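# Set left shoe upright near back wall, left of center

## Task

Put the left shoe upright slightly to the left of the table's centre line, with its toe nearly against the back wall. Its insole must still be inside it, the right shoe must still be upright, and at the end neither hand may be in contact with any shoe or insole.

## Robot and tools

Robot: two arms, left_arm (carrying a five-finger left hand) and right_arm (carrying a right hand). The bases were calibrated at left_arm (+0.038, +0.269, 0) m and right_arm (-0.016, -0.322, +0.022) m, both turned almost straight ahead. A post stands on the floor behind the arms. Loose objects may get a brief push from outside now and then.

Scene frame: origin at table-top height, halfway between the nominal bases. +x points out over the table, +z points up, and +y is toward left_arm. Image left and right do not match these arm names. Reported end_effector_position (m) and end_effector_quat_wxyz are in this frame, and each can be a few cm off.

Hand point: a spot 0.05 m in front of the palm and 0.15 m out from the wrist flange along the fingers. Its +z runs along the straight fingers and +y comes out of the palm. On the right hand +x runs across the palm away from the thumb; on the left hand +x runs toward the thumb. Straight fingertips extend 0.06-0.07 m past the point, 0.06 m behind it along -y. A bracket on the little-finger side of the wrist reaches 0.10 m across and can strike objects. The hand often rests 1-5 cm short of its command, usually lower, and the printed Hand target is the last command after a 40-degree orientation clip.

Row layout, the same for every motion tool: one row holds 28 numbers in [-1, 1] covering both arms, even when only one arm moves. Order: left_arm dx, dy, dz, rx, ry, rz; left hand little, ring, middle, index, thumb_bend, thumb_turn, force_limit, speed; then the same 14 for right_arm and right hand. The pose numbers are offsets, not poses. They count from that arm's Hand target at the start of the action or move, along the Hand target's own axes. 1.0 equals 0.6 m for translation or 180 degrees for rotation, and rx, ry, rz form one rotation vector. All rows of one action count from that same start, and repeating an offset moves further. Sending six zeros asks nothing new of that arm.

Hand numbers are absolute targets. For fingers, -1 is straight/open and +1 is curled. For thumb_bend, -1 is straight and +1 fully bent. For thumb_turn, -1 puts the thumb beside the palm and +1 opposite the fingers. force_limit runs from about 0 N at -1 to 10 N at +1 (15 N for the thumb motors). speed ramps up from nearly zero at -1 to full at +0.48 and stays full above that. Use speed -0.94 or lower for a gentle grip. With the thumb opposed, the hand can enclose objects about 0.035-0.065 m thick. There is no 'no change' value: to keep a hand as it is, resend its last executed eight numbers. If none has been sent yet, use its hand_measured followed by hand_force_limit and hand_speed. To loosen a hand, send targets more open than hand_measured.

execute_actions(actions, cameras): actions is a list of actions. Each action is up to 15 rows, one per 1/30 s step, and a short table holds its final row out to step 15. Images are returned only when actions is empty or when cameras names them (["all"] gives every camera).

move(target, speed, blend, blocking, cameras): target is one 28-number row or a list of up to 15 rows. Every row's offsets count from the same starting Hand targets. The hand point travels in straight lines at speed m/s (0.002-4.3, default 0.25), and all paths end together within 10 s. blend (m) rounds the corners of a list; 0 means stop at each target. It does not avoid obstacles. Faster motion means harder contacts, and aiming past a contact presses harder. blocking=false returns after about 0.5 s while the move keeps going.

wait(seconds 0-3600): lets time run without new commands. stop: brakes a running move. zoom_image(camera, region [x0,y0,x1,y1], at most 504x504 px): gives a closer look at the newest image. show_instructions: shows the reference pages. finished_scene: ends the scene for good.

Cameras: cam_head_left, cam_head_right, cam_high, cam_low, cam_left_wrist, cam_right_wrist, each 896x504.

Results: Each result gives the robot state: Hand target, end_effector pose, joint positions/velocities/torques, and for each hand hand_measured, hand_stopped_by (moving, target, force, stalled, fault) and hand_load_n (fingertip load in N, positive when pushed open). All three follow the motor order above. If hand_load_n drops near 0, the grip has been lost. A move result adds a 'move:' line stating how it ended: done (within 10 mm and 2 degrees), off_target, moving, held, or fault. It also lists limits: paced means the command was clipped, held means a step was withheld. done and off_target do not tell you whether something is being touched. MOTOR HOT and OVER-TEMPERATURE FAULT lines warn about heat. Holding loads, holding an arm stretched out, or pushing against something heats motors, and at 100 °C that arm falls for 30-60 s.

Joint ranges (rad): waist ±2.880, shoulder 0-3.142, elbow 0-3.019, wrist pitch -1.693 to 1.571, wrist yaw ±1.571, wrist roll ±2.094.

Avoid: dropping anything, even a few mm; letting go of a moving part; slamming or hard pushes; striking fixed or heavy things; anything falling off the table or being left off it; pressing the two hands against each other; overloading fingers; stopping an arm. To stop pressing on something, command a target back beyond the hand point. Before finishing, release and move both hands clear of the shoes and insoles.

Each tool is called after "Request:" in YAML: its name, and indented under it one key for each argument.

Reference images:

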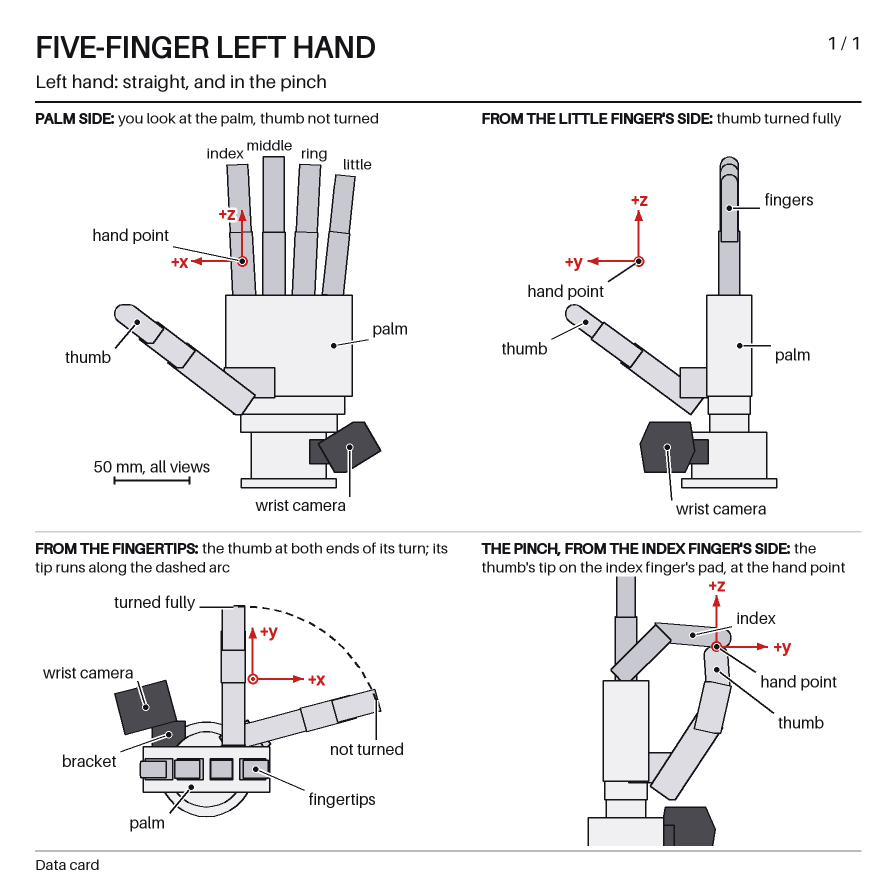

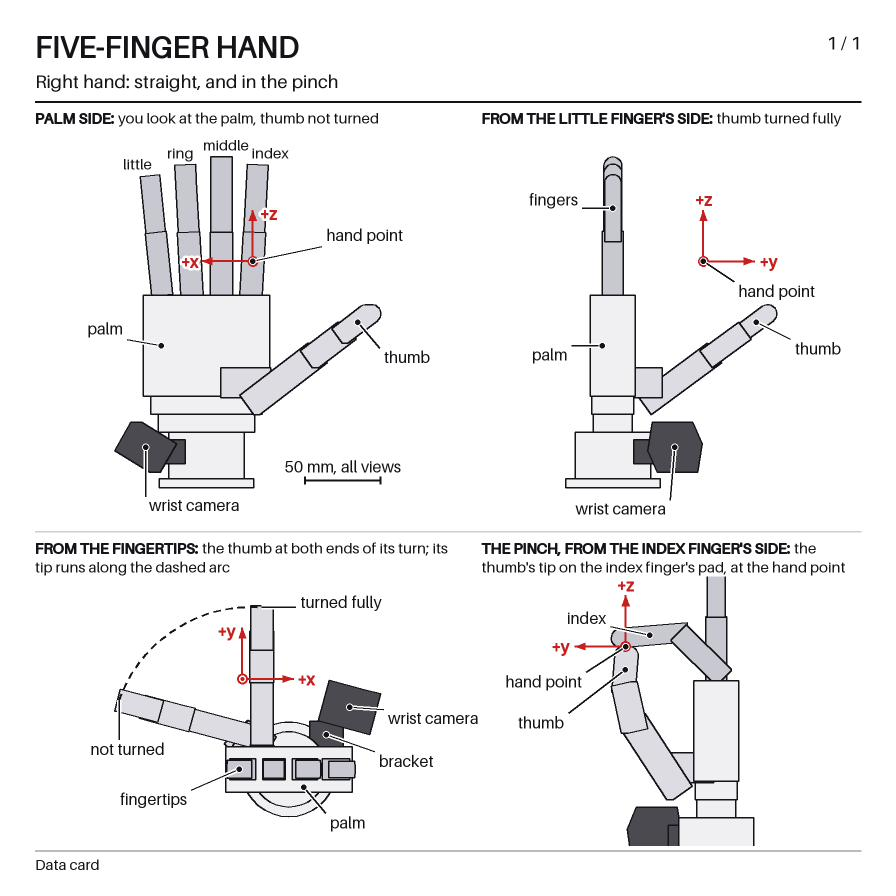

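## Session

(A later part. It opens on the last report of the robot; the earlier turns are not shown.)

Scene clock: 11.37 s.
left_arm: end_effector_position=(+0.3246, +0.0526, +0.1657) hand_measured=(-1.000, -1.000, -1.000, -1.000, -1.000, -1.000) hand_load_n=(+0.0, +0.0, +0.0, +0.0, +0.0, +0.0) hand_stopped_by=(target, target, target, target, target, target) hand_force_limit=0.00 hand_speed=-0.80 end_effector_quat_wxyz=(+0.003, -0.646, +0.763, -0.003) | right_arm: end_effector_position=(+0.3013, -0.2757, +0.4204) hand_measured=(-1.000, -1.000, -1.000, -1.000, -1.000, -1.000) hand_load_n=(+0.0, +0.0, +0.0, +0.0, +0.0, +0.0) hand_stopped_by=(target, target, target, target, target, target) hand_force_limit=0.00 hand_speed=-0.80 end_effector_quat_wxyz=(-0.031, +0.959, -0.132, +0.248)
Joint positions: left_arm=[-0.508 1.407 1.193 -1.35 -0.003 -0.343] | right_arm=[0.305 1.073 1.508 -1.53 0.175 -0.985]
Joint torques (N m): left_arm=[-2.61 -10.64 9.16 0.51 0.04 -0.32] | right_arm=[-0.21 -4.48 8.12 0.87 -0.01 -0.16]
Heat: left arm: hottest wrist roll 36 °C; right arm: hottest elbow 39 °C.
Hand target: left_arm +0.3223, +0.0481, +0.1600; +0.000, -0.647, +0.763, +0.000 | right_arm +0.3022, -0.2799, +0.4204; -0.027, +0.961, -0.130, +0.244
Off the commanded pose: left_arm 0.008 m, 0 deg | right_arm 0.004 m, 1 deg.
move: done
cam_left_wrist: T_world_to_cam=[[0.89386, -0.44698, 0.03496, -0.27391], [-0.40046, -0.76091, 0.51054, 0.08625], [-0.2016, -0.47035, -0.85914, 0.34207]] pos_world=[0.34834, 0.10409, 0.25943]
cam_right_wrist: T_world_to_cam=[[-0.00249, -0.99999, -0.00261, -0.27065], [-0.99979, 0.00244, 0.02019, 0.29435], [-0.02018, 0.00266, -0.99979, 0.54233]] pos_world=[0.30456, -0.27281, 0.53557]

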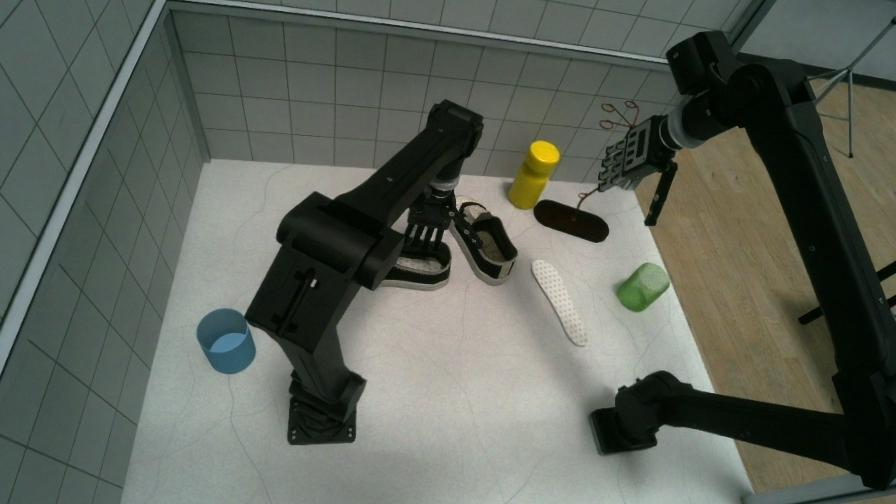

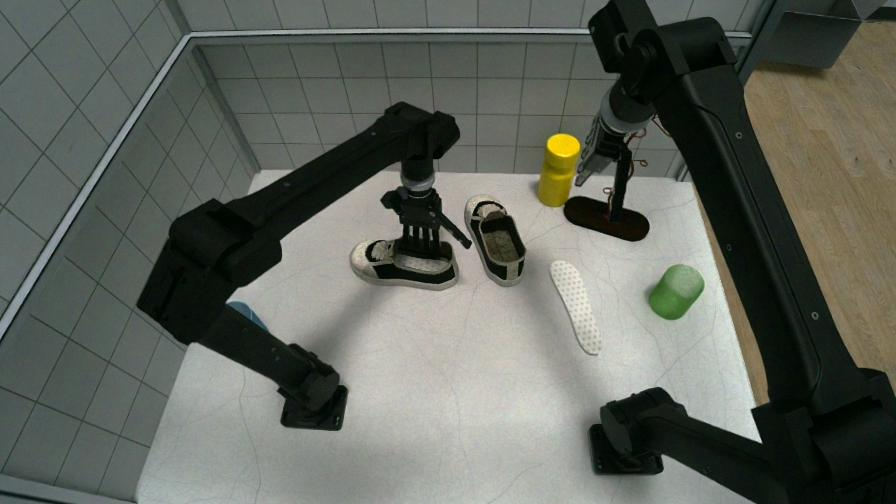

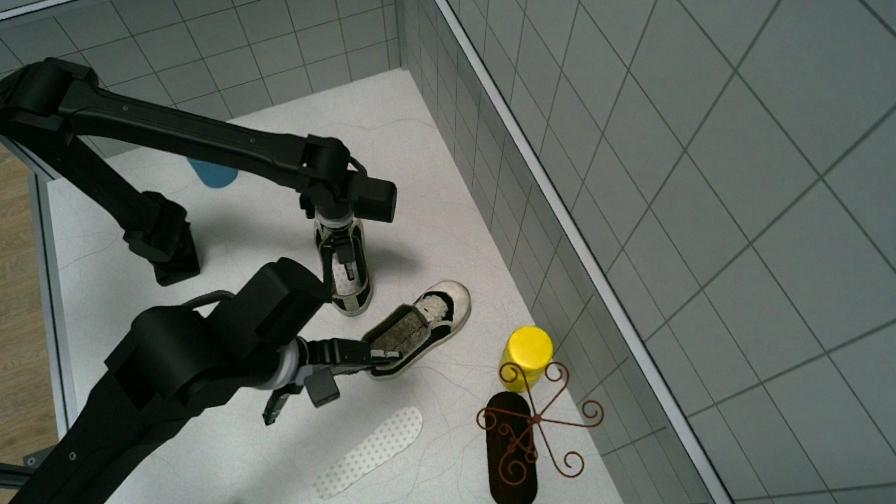

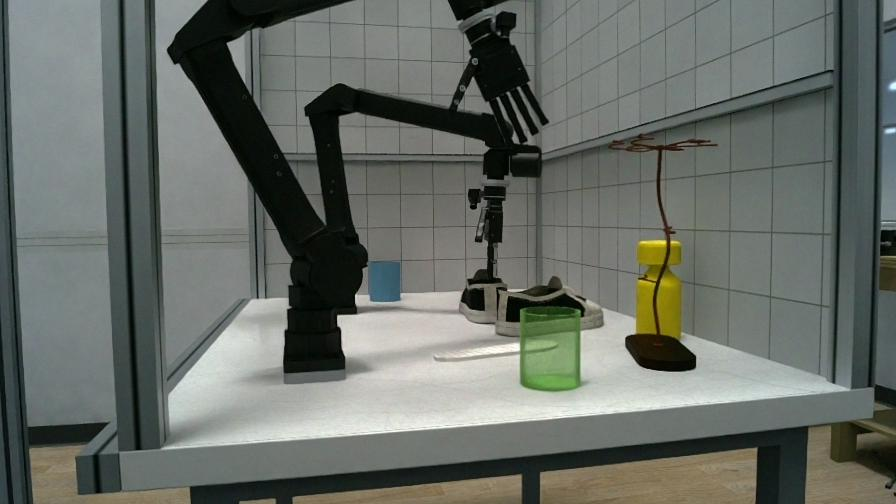

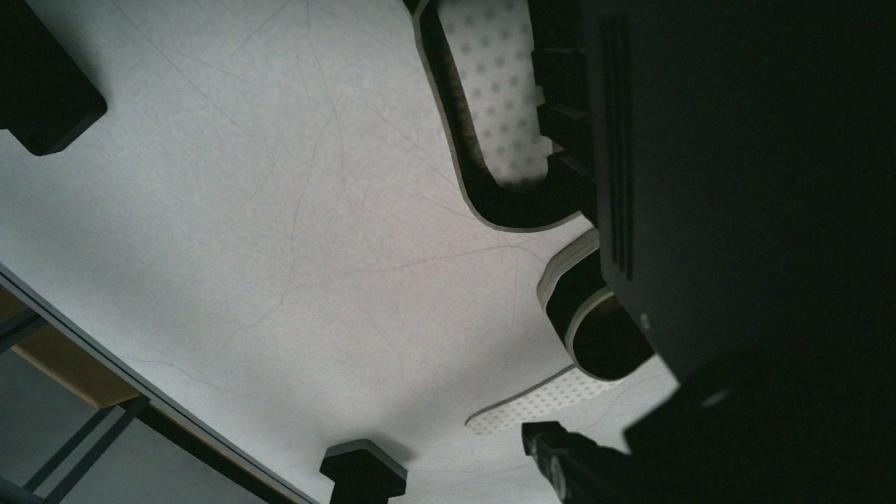

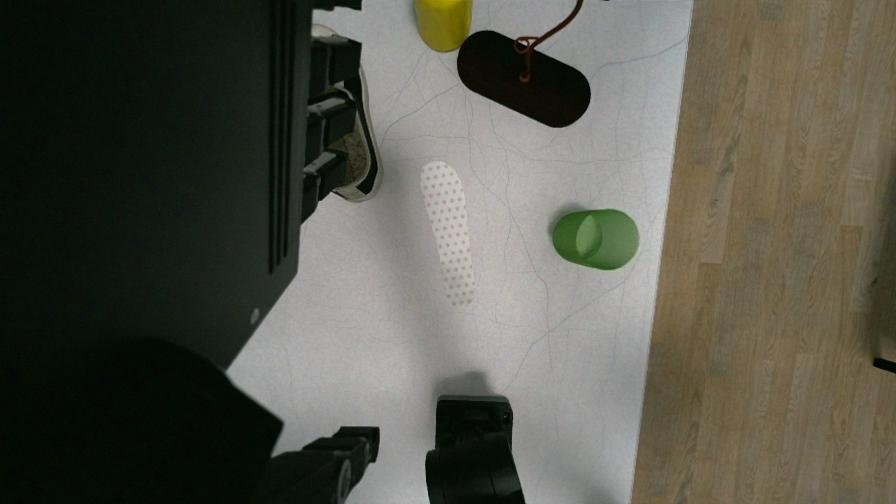

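Request:
move:
  target: [0,0,0.063,0,0,0,-1,-1,-1,-1,-1,-1,0,-0.8,0,0,0,0,0,0,-1,-1,-1,-1,-1,-1,0,-0.8]
  speed: 0.06
  cameras: ["cam_high","cam_low","cam_head_right"]

Request:
zoom_image:
  camera: "cam_head_right"
  region: [330, 150, 550, 300]

Request:
zoom_image:
  camera: "cam_high"
  region: [270, 160, 410, 340]

Request:
zoom_image:
  camera: "cam_low"
  region: [440, 130, 620, 350]

Scene clock: 14.03 s.
left_arm: end_effector_position=(+0.3255, +0.0521, +0.1299) hand_measured=(-1.000, -1.000, -1.000, -1.000, -1.000, -1.000) hand_load_n=(+0.0, +0.0, +0.0, +0.0, +0.0, +0.0) hand_stopped_by=(target, target, target, target, target, target) hand_force_limit=0.00 hand_speed=-0.80 end_effector_quat_wxyz=(+0.004, -0.646, +0.763, -0.006) | right_arm: end_effector_position=(+0.3013, -0.2757, +0.4204) hand_measured=(-1.000, -1.000, -1.000, -1.000, -1.000, -1.000) hand_load_n=(+0.0, +0.0, +0.0, -0.5, +0.0, +0.0) hand_stopped_by=(target, target, target, target, target, target) hand_force_limit=0.00 hand_speed=-0.80 end_effector_quat_wxyz=(-0.031, +0.959, -0.132, +0.248)
Joint positions: left_arm=[-0.508 1.43 1.121 -1.248 -0.003 -0.343] | right_arm=[0.305 1.073 1.508 -1.53 0.175 -0.985]
Joint torques (N m): left_arm=[-2.49 -9.76 8.87 0.49 0.02 -0.27] | right_arm=[-0.21 -4.42 8.12 0.83 -0.02 -0.16]
Heat: left arm: hottest wrist roll 36 °C; right arm: hottest elbow 39 °C.
Hand target: left_arm +0.3222, +0.0482, +0.1221; +0.000, -0.647, +0.763, +0.000 | right_arm +0.3022, -0.2799, +0.4204; -0.027, +0.961, -0.130, +0.244
Off the commanded pose: left_arm 0.009 m, 1 deg | right_arm 0.004 m, 1 deg.
move: done
Images, in order (width x height): cam_head_right 896x504, cam_high 896x504, cam_low 896x504.

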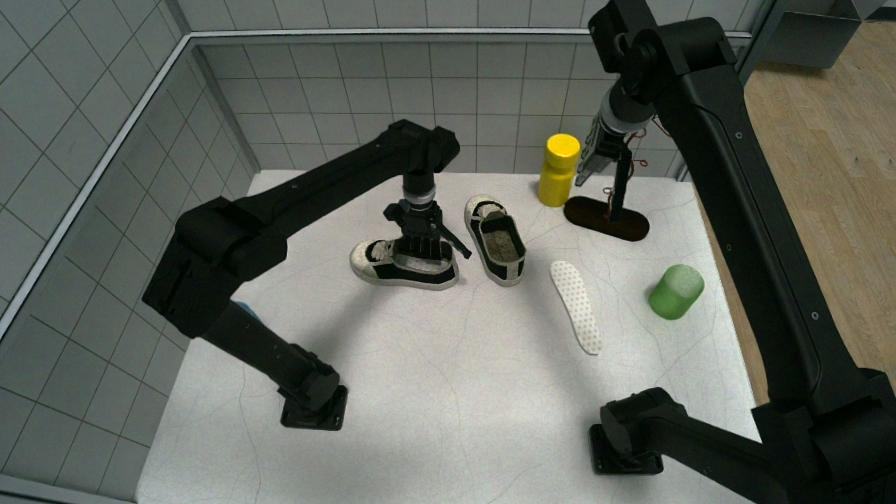

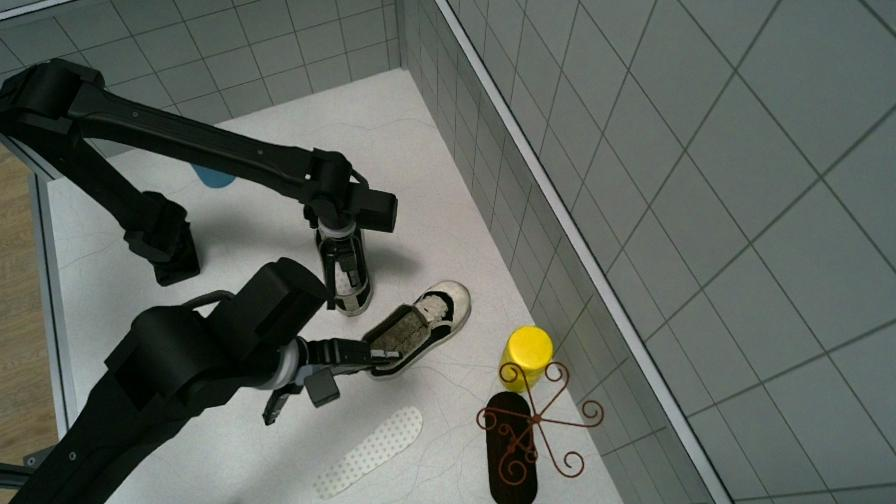

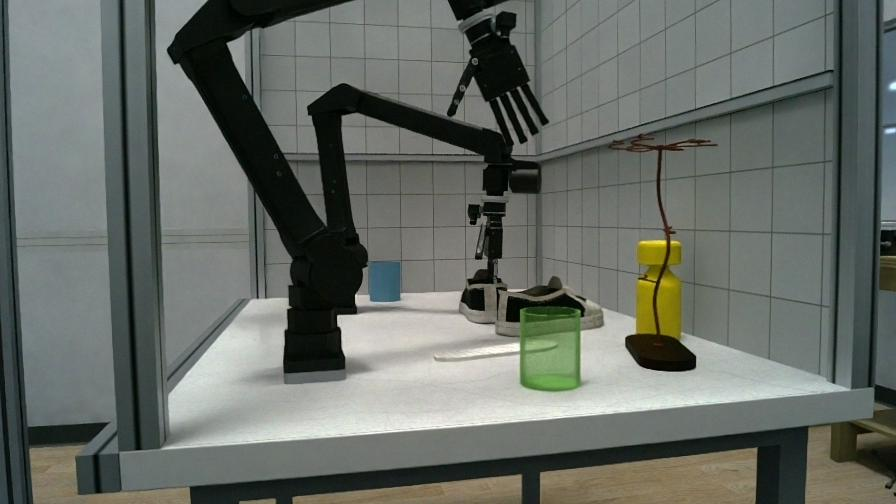

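Scaled by 2.291 from the camera's image (finer frame: 1280x720).

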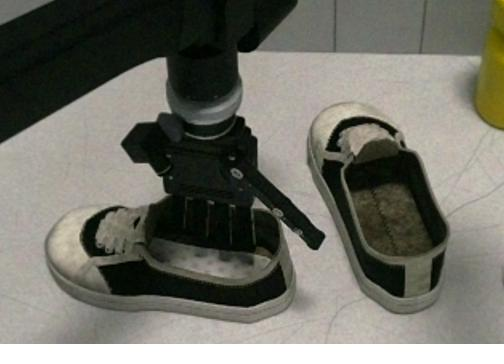

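Scaled by 2.800 from the camera's image (finer frame: 1280x720).

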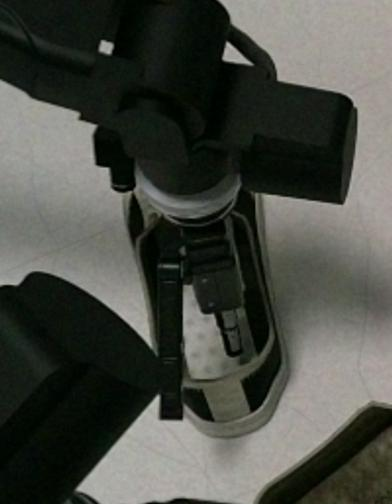

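Scaled by 2.291 from the camera's image (finer frame: 1280x720).

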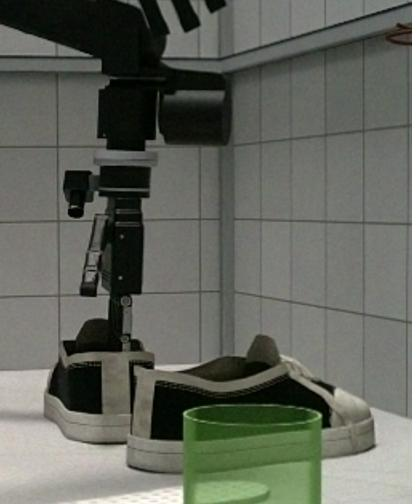

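Request:
move:
  target:
    - [0,0,0.018,0,0,0,-1,-1,-1,-1,-1,-1,0,-0.8,0,0,0,0,0,0,-1,-1,-1,-1,-1,-1,0,-0.8]
    - [0,0,0.018,0,0,0,-0.5,-1,-1,-0.5,-1,-1,-0.8,-0.85,0,0,0,0,0,0,-1,-1,-1,-1,-1,-1,0,-0.8]
  speed: 0.06
  cameras: ["cam_high","cam_low","cam_head_right", "cam_left_wrist"]

Request:
zoom_image:
  camera: "cam_head_right"
  region: [330, 150, 550, 300]

Request:
zoom_image:
  camera: "cam_high"
  region: [270, 160, 410, 340]

Scene clock: 16.43 s.
left_arm: end_effector_position=(+0.3260, +0.0518, +0.1197) hand_measured=(-0.500, -1.000, -1.000, -0.500, -1.000, -1.000) hand_load_n=(+0.0, +0.0, +0.0, +0.0, +0.0, +0.0) hand_stopped_by=(target, target, target, target, target, target) hand_force_limit=-0.80 hand_speed=-0.85 end_effector_quat_wxyz=(+0.004, -0.646, +0.763, -0.007) | right_arm: end_effector_position=(+0.3013, -0.2757, +0.4204) hand_measured=(-1.000, -1.000, -1.000, -1.000, -1.000, -1.000) hand_load_n=(+0.0, +0.0, +0.0, +0.0, +0.0, +0.0) hand_stopped_by=(target, target, target, target, target, target) hand_force_limit=0.00 hand_speed=-0.80 end_effector_quat_wxyz=(-0.031, +0.959, -0.132, +0.248)
Joint positions: left_arm=[-0.508 1.439 1.102 -1.219 -0.003 -0.343] | right_arm=[0.305 1.073 1.508 -1.53 0.175 -0.985]
Joint torques (N m): left_arm=[-2.49 -9.99 8.59 0.54 0.01 -0.32] | right_arm=[-0.21 -4.42 8.13 0.87 -0.02 -0.16]
Heat: left arm: hottest wrist roll 36 °C; right arm: hottest elbow 39 °C.
Hand target: left_arm +0.3223, +0.0481, +0.1114; +0.000, -0.647, +0.763, +0.000 | right_arm +0.3022, -0.2799, +0.4204; -0.027, +0.961, -0.130, +0.244
Off the commanded pose: left_arm 0.010 m, 1 deg | right_arm 0.004 m, 1 deg.
move: done
cam_left_wrist: T_world_to_cam=[[0.89358, -0.44688, 0.04256, -0.27476], [-0.40391, -0.75901, 0.51064, 0.11074], [-0.19589, -0.47349, -0.85874, 0.30077]] pos_world=[0.34916, 0.10368, 0.21343]
Images, in order (width x height): cam_head_right 896x504, cam_high 896x504, cam_low 896x504, cam_left_wrist 896x504.

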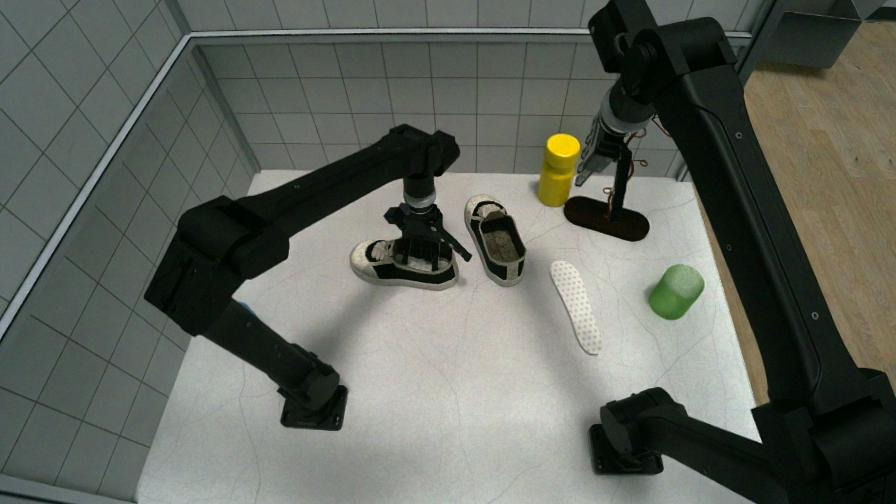

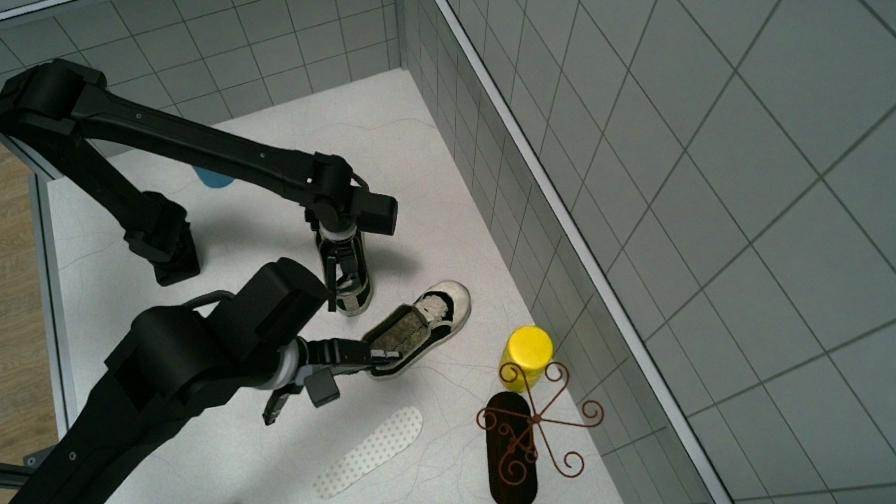

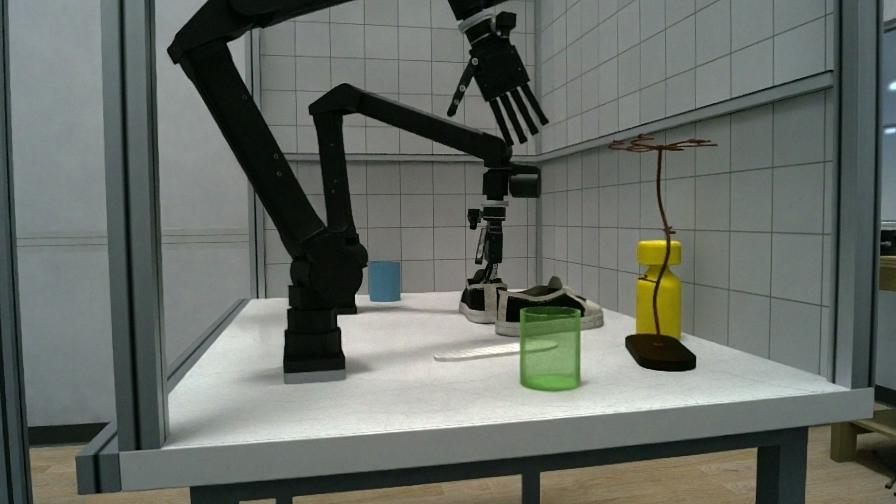

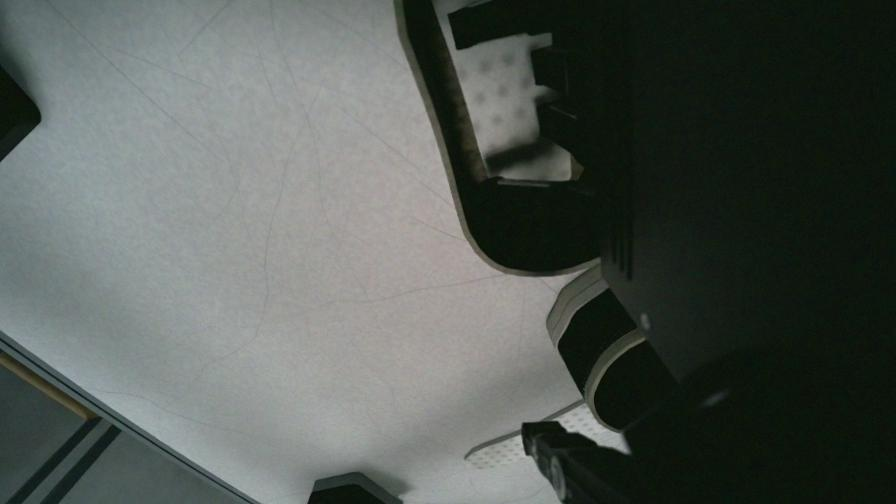

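Scaled by 2.291 from the camera's image (finer frame: 1280x720).

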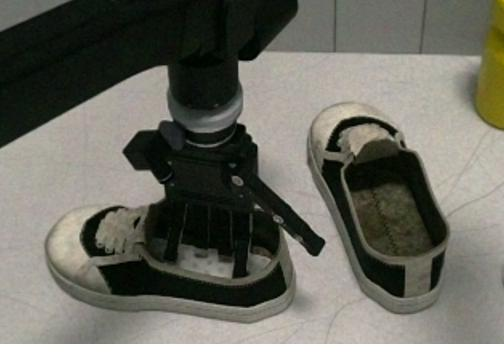

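Scaled by 2.800 from the camera's image (finer frame: 1280x720).

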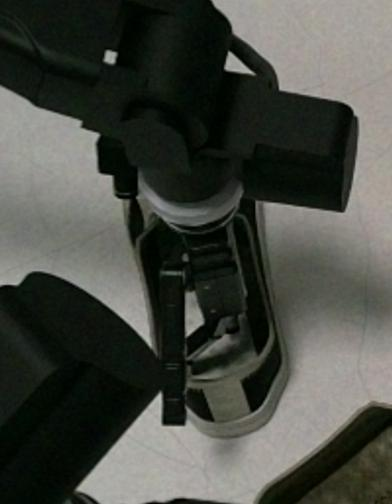

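Request:
move:
  target:
    - [0,0,0,0,0,0,-1,-1,-1,-0.25,-1,-1,-0.8,-0.85,0,0,0,0,0,0,-1,-1,-1,-1,-1,-1,0,-0.8]
    - [-0.1467,-0.0268,0,0,0,0.198,-1,-1,-1,-0.25,-1,-1,-0.8,-0.85,0,0,0,0,0,0,-1,-1,-1,-1,-1,-1,0,-0.8]
  speed: 0.08
  cameras: ["all"]

Request:
zoom_image:
  camera: "cam_head_right"
  region: [330, 150, 550, 300]

Request:
zoom_image:
  camera: "cam_high"
  region: [280, 180, 480, 380]

Scene clock: 23.90 s.
left_arm: end_effector_position=(+0.3418, +0.1259, +0.1161) hand_measured=(-1.000, -1.000, -1.000, -0.280, -1.000, -1.000) hand_load_n=(-1.5, +0.0, +0.0, +0.5, +0.0, +0.0) hand_stopped_by=(target, target, target, force, target, target) hand_force_limit=-0.80 hand_speed=-0.85 end_effector_quat_wxyz=(-0.002, -0.390, +0.921, -0.003) | right_arm: end_effector_position=(+0.3013, -0.2757, +0.4204) hand_measured=(-1.000, -1.000, -1.000, -1.000, -1.000, -1.000) hand_load_n=(+0.0, +0.0, +0.0, +0.0, +0.0, +0.0) hand_stopped_by=(target, target, target, target, target, target) hand_force_limit=0.00 hand_speed=-0.80 end_effector_quat_wxyz=(-0.031, +0.959, -0.132, +0.248)
Joint positions: left_arm=[-0.41 1.45 1.102 -1.221 0.007 0.359] | right_arm=[0.305 1.073 1.508 -1.53 0.175 -0.985]
Joint torques (N m): left_arm=[-0.5 -9.52 10.5 0.62 -0.33 0.23] | right_arm=[-0.15 -4.37 8.13 0.88 -0.02 -0.16]
Heat: left arm: hottest wrist roll 36 °C; right arm: hottest elbow 40 °C.
Hand target: left_arm +0.3526, +0.1323, +0.1115; +0.000, -0.382, +0.924, +0.000 | right_arm +0.3022, -0.2799, +0.4204; -0.027, +0.961, -0.130, +0.244
Off the commanded pose: left_arm 0.013 m, 1 deg | right_arm 0.004 m, 1 deg.
move: off_target (left_arm)
cam_left_wrist: T_world_to_cam=[[0.48183, -0.87567, 0.03237, -0.0597], [-0.75799, -0.39798, 0.51679, 0.25], [-0.43965, -0.27354, -0.8555, 0.3937]] pos_world=[0.39135, 0.15491, 0.20955]
cam_right_wrist: T_world_to_cam=[[-0.00249, -0.99999, -0.00261, -0.27065], [-0.99979, 0.00244, 0.02019, 0.29435], [-0.02018, 0.00266, -0.99979, 0.54233]] pos_world=[0.30456, -0.27281, 0.53557]

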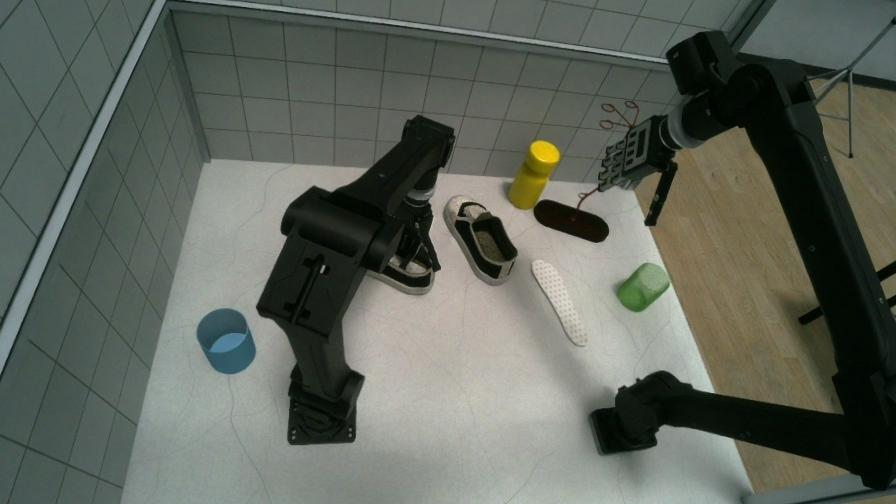

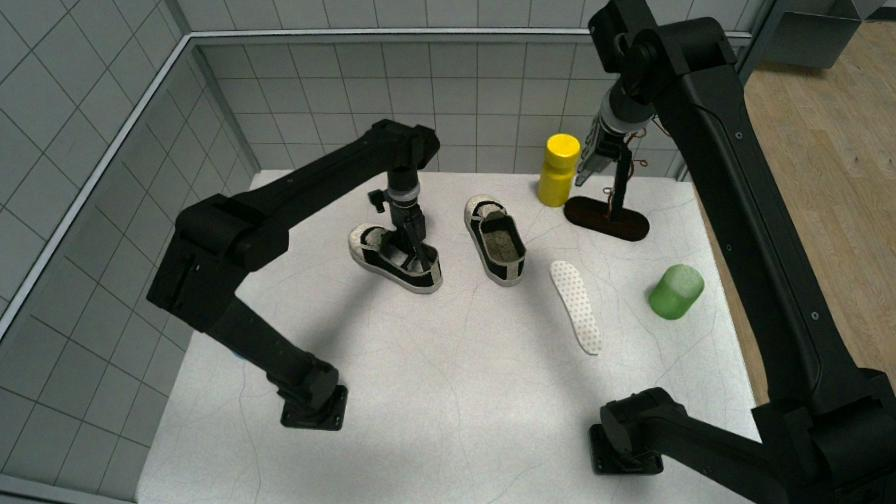

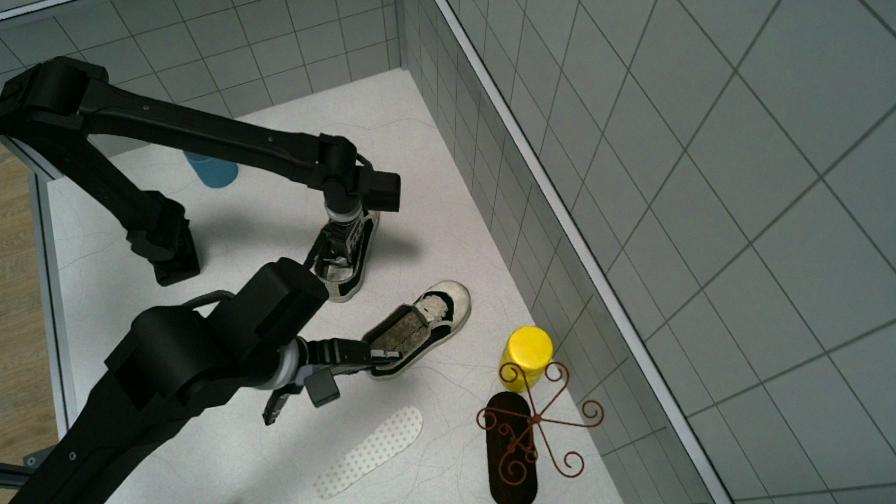

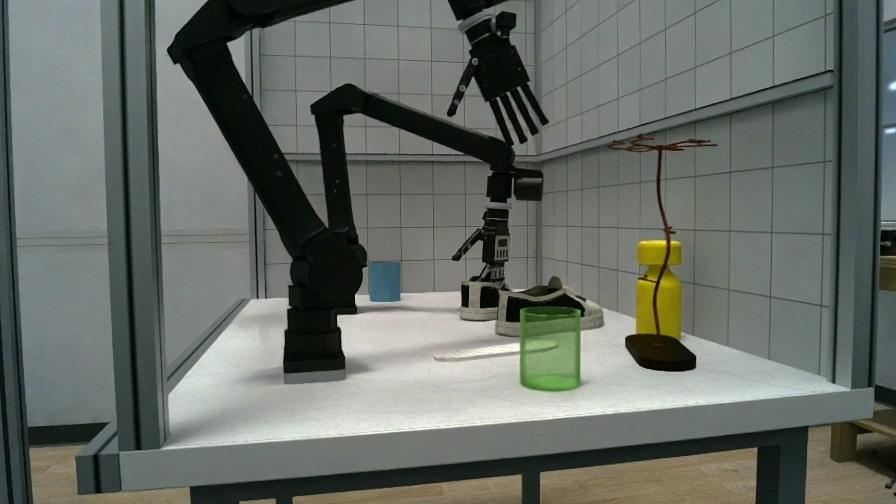

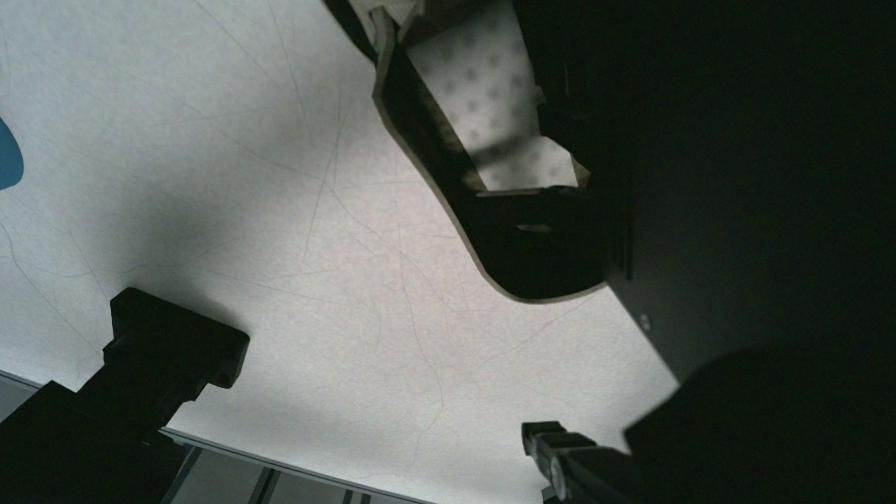

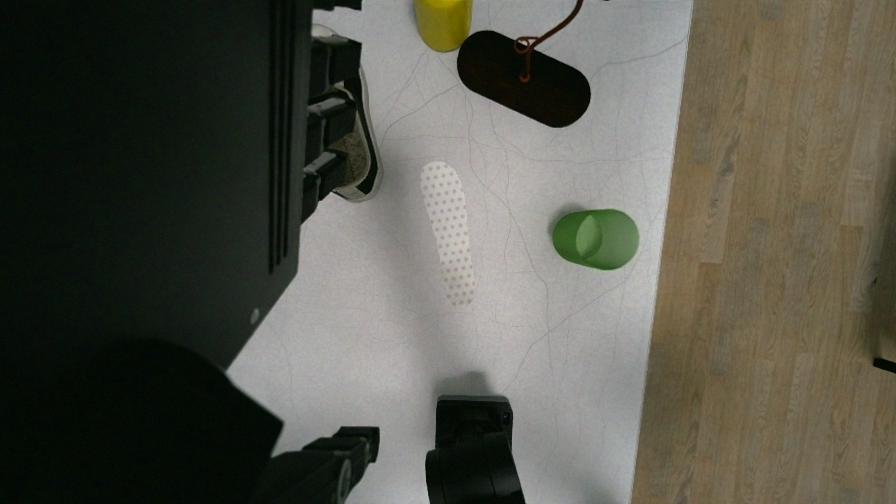

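Scaled by 2.291 from the camera's image (finer frame: 1280x720).

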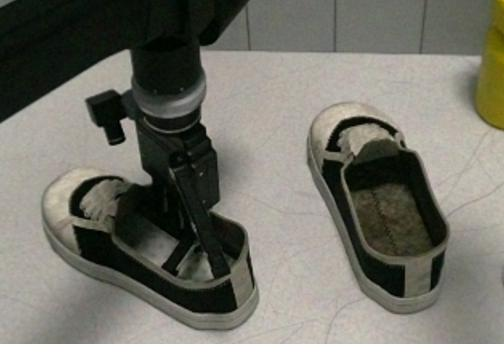

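Scaled by 2.520 from the camera's image (finer frame: 1280x720).

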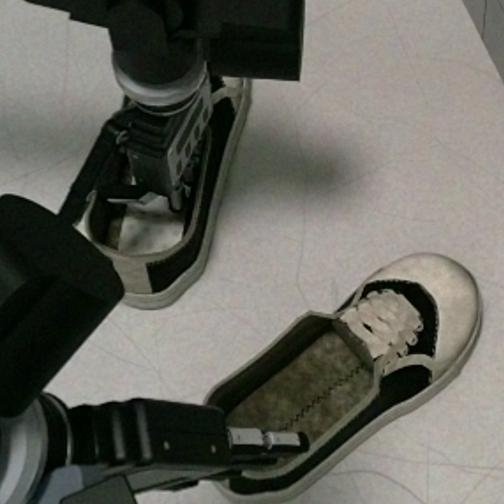

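Request:
move:
  target: [-0.0973,0.0101,0,0,0,0.194,-1,-1,-1,-0.25,-1,-1,-0.8,-0.85,0,0,0,0,0,0,-1,-1,-1,-1,-1,-1,0,-0.8]
  speed: 0.08
  cameras: ["all"]

Request:
zoom_image:
  camera: "cam_head_right"
  region: [330, 150, 550, 300]

Request:
zoom_image:
  camera: "cam_high"
  region: [280, 180, 480, 380]

Scene clock: 28.87 s.
left_arm: end_effector_position=(+0.3713, +0.1811, +0.1139) hand_measured=(-1.000, -1.000, -1.000, -0.280, -1.000, -1.000) hand_load_n=(-2.5, +0.0, +0.0, +2.0, +0.0, +0.0) hand_stopped_by=(target, target, target, force, target, target) hand_force_limit=-0.80 hand_speed=-0.85 end_effector_quat_wxyz=(-0.004, -0.107, +0.994, +0.005) | right_arm: end_effector_position=(+0.3013, -0.2757, +0.4204) hand_measured=(-1.000, -1.000, -1.000, -1.000, -1.000, -1.000) hand_load_n=(+0.0, +0.0, +0.0, +0.0, +0.0, +0.0) hand_stopped_by=(target, target, target, target, target, target) hand_force_limit=0.00 hand_speed=-0.80 end_effector_quat_wxyz=(-0.031, +0.959, -0.132, +0.248)
Joint positions: left_arm=[-0.356 1.458 1.102 -1.226 -0.005 0.999] | right_arm=[0.305 1.073 1.508 -1.53 0.175 -0.985]
Joint torques (N m): left_arm=[-1.26 -8.76 12.36 0.65 0.03 0.29] | right_arm=[-0.15 -4.42 8.13 0.88 -0.02 -0.16]
Heat: left arm: hottest wrist roll 36 °C; right arm: hottest elbow 40 °C.
Hand target: left_arm +0.3897, +0.1778, +0.1115; +0.000, -0.087, +0.996, +0.000 | right_arm +0.3022, -0.2799, +0.4204; -0.027, +0.961, -0.130, +0.244
Off the commanded pose: left_arm 0.019 m, 2 deg | right_arm 0.004 m, 1 deg.
move: off_target (left_arm)
cam_left_wrist: T_world_to_cam=[[-0.08234, -0.99643, 0.0189, 0.20733], [-0.8495, 0.08009, 0.52148, 0.24232], [-0.52113, 0.02688, -0.85305, 0.39533]] pos_world=[0.42894, 0.17655, 0.20696]
cam_right_wrist: T_world_to_cam=[[-0.00249, -0.99999, -0.00261, -0.27065], [-0.99979, 0.00244, 0.02019, 0.29435], [-0.02018, 0.00266, -0.99979, 0.54233]] pos_world=[0.30456, -0.27281, 0.53557]

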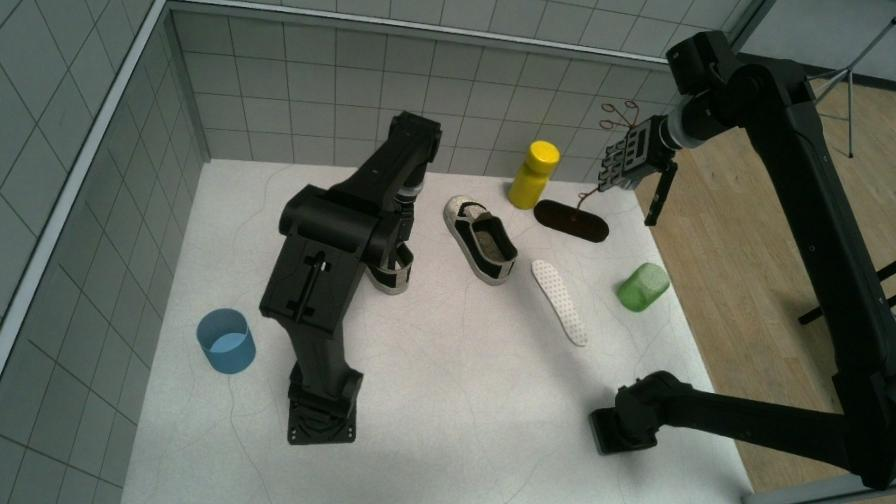

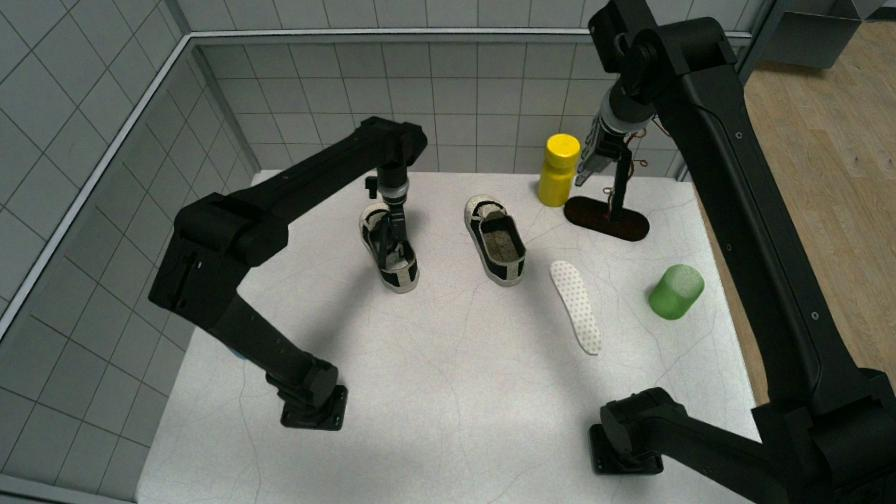

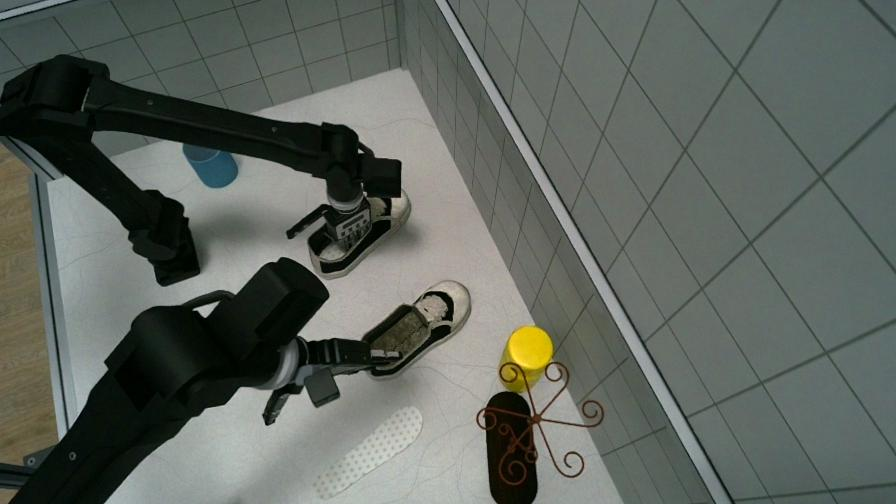

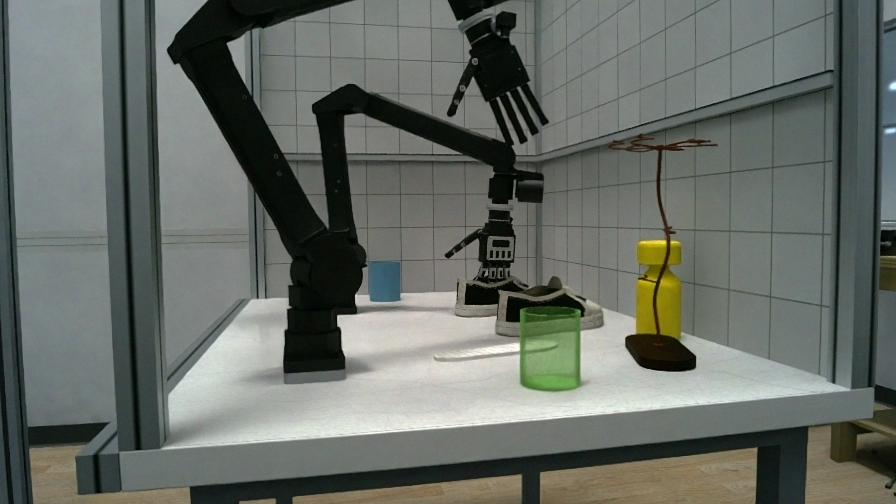

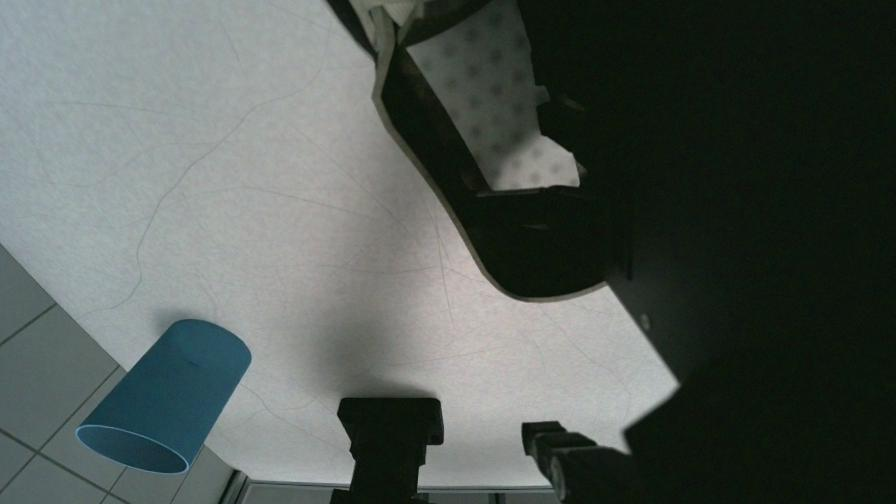

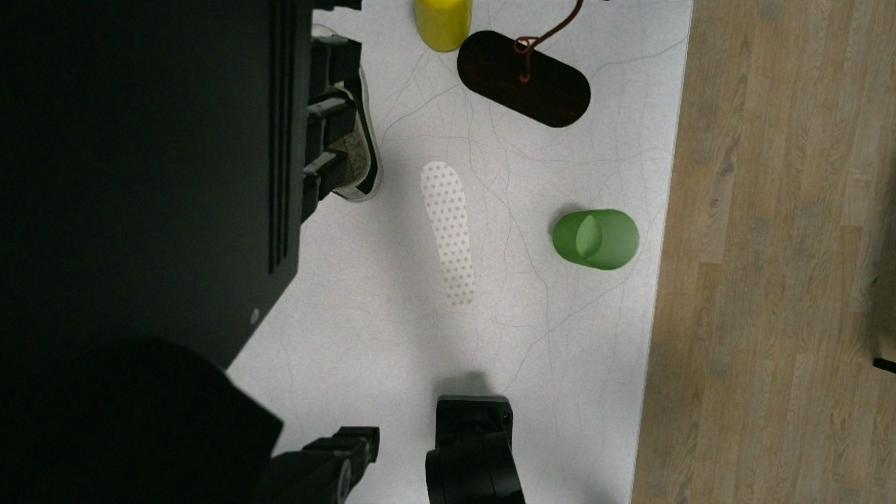

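Scaled by 2.291 from the camera's image (finer frame: 1280x720).

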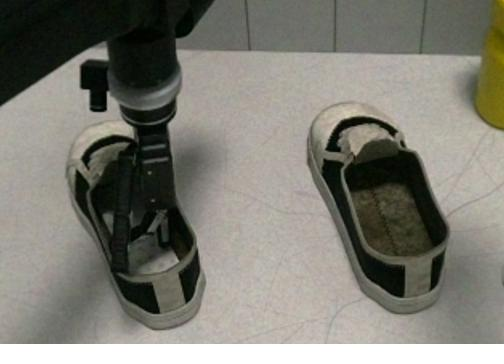

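Scaled by 2.520 from the camera's image (finer frame: 1280x720).

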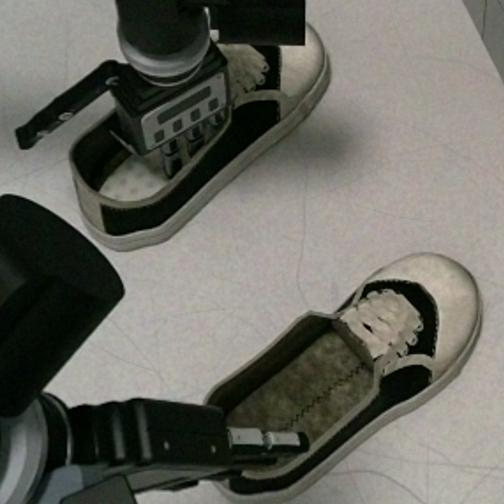

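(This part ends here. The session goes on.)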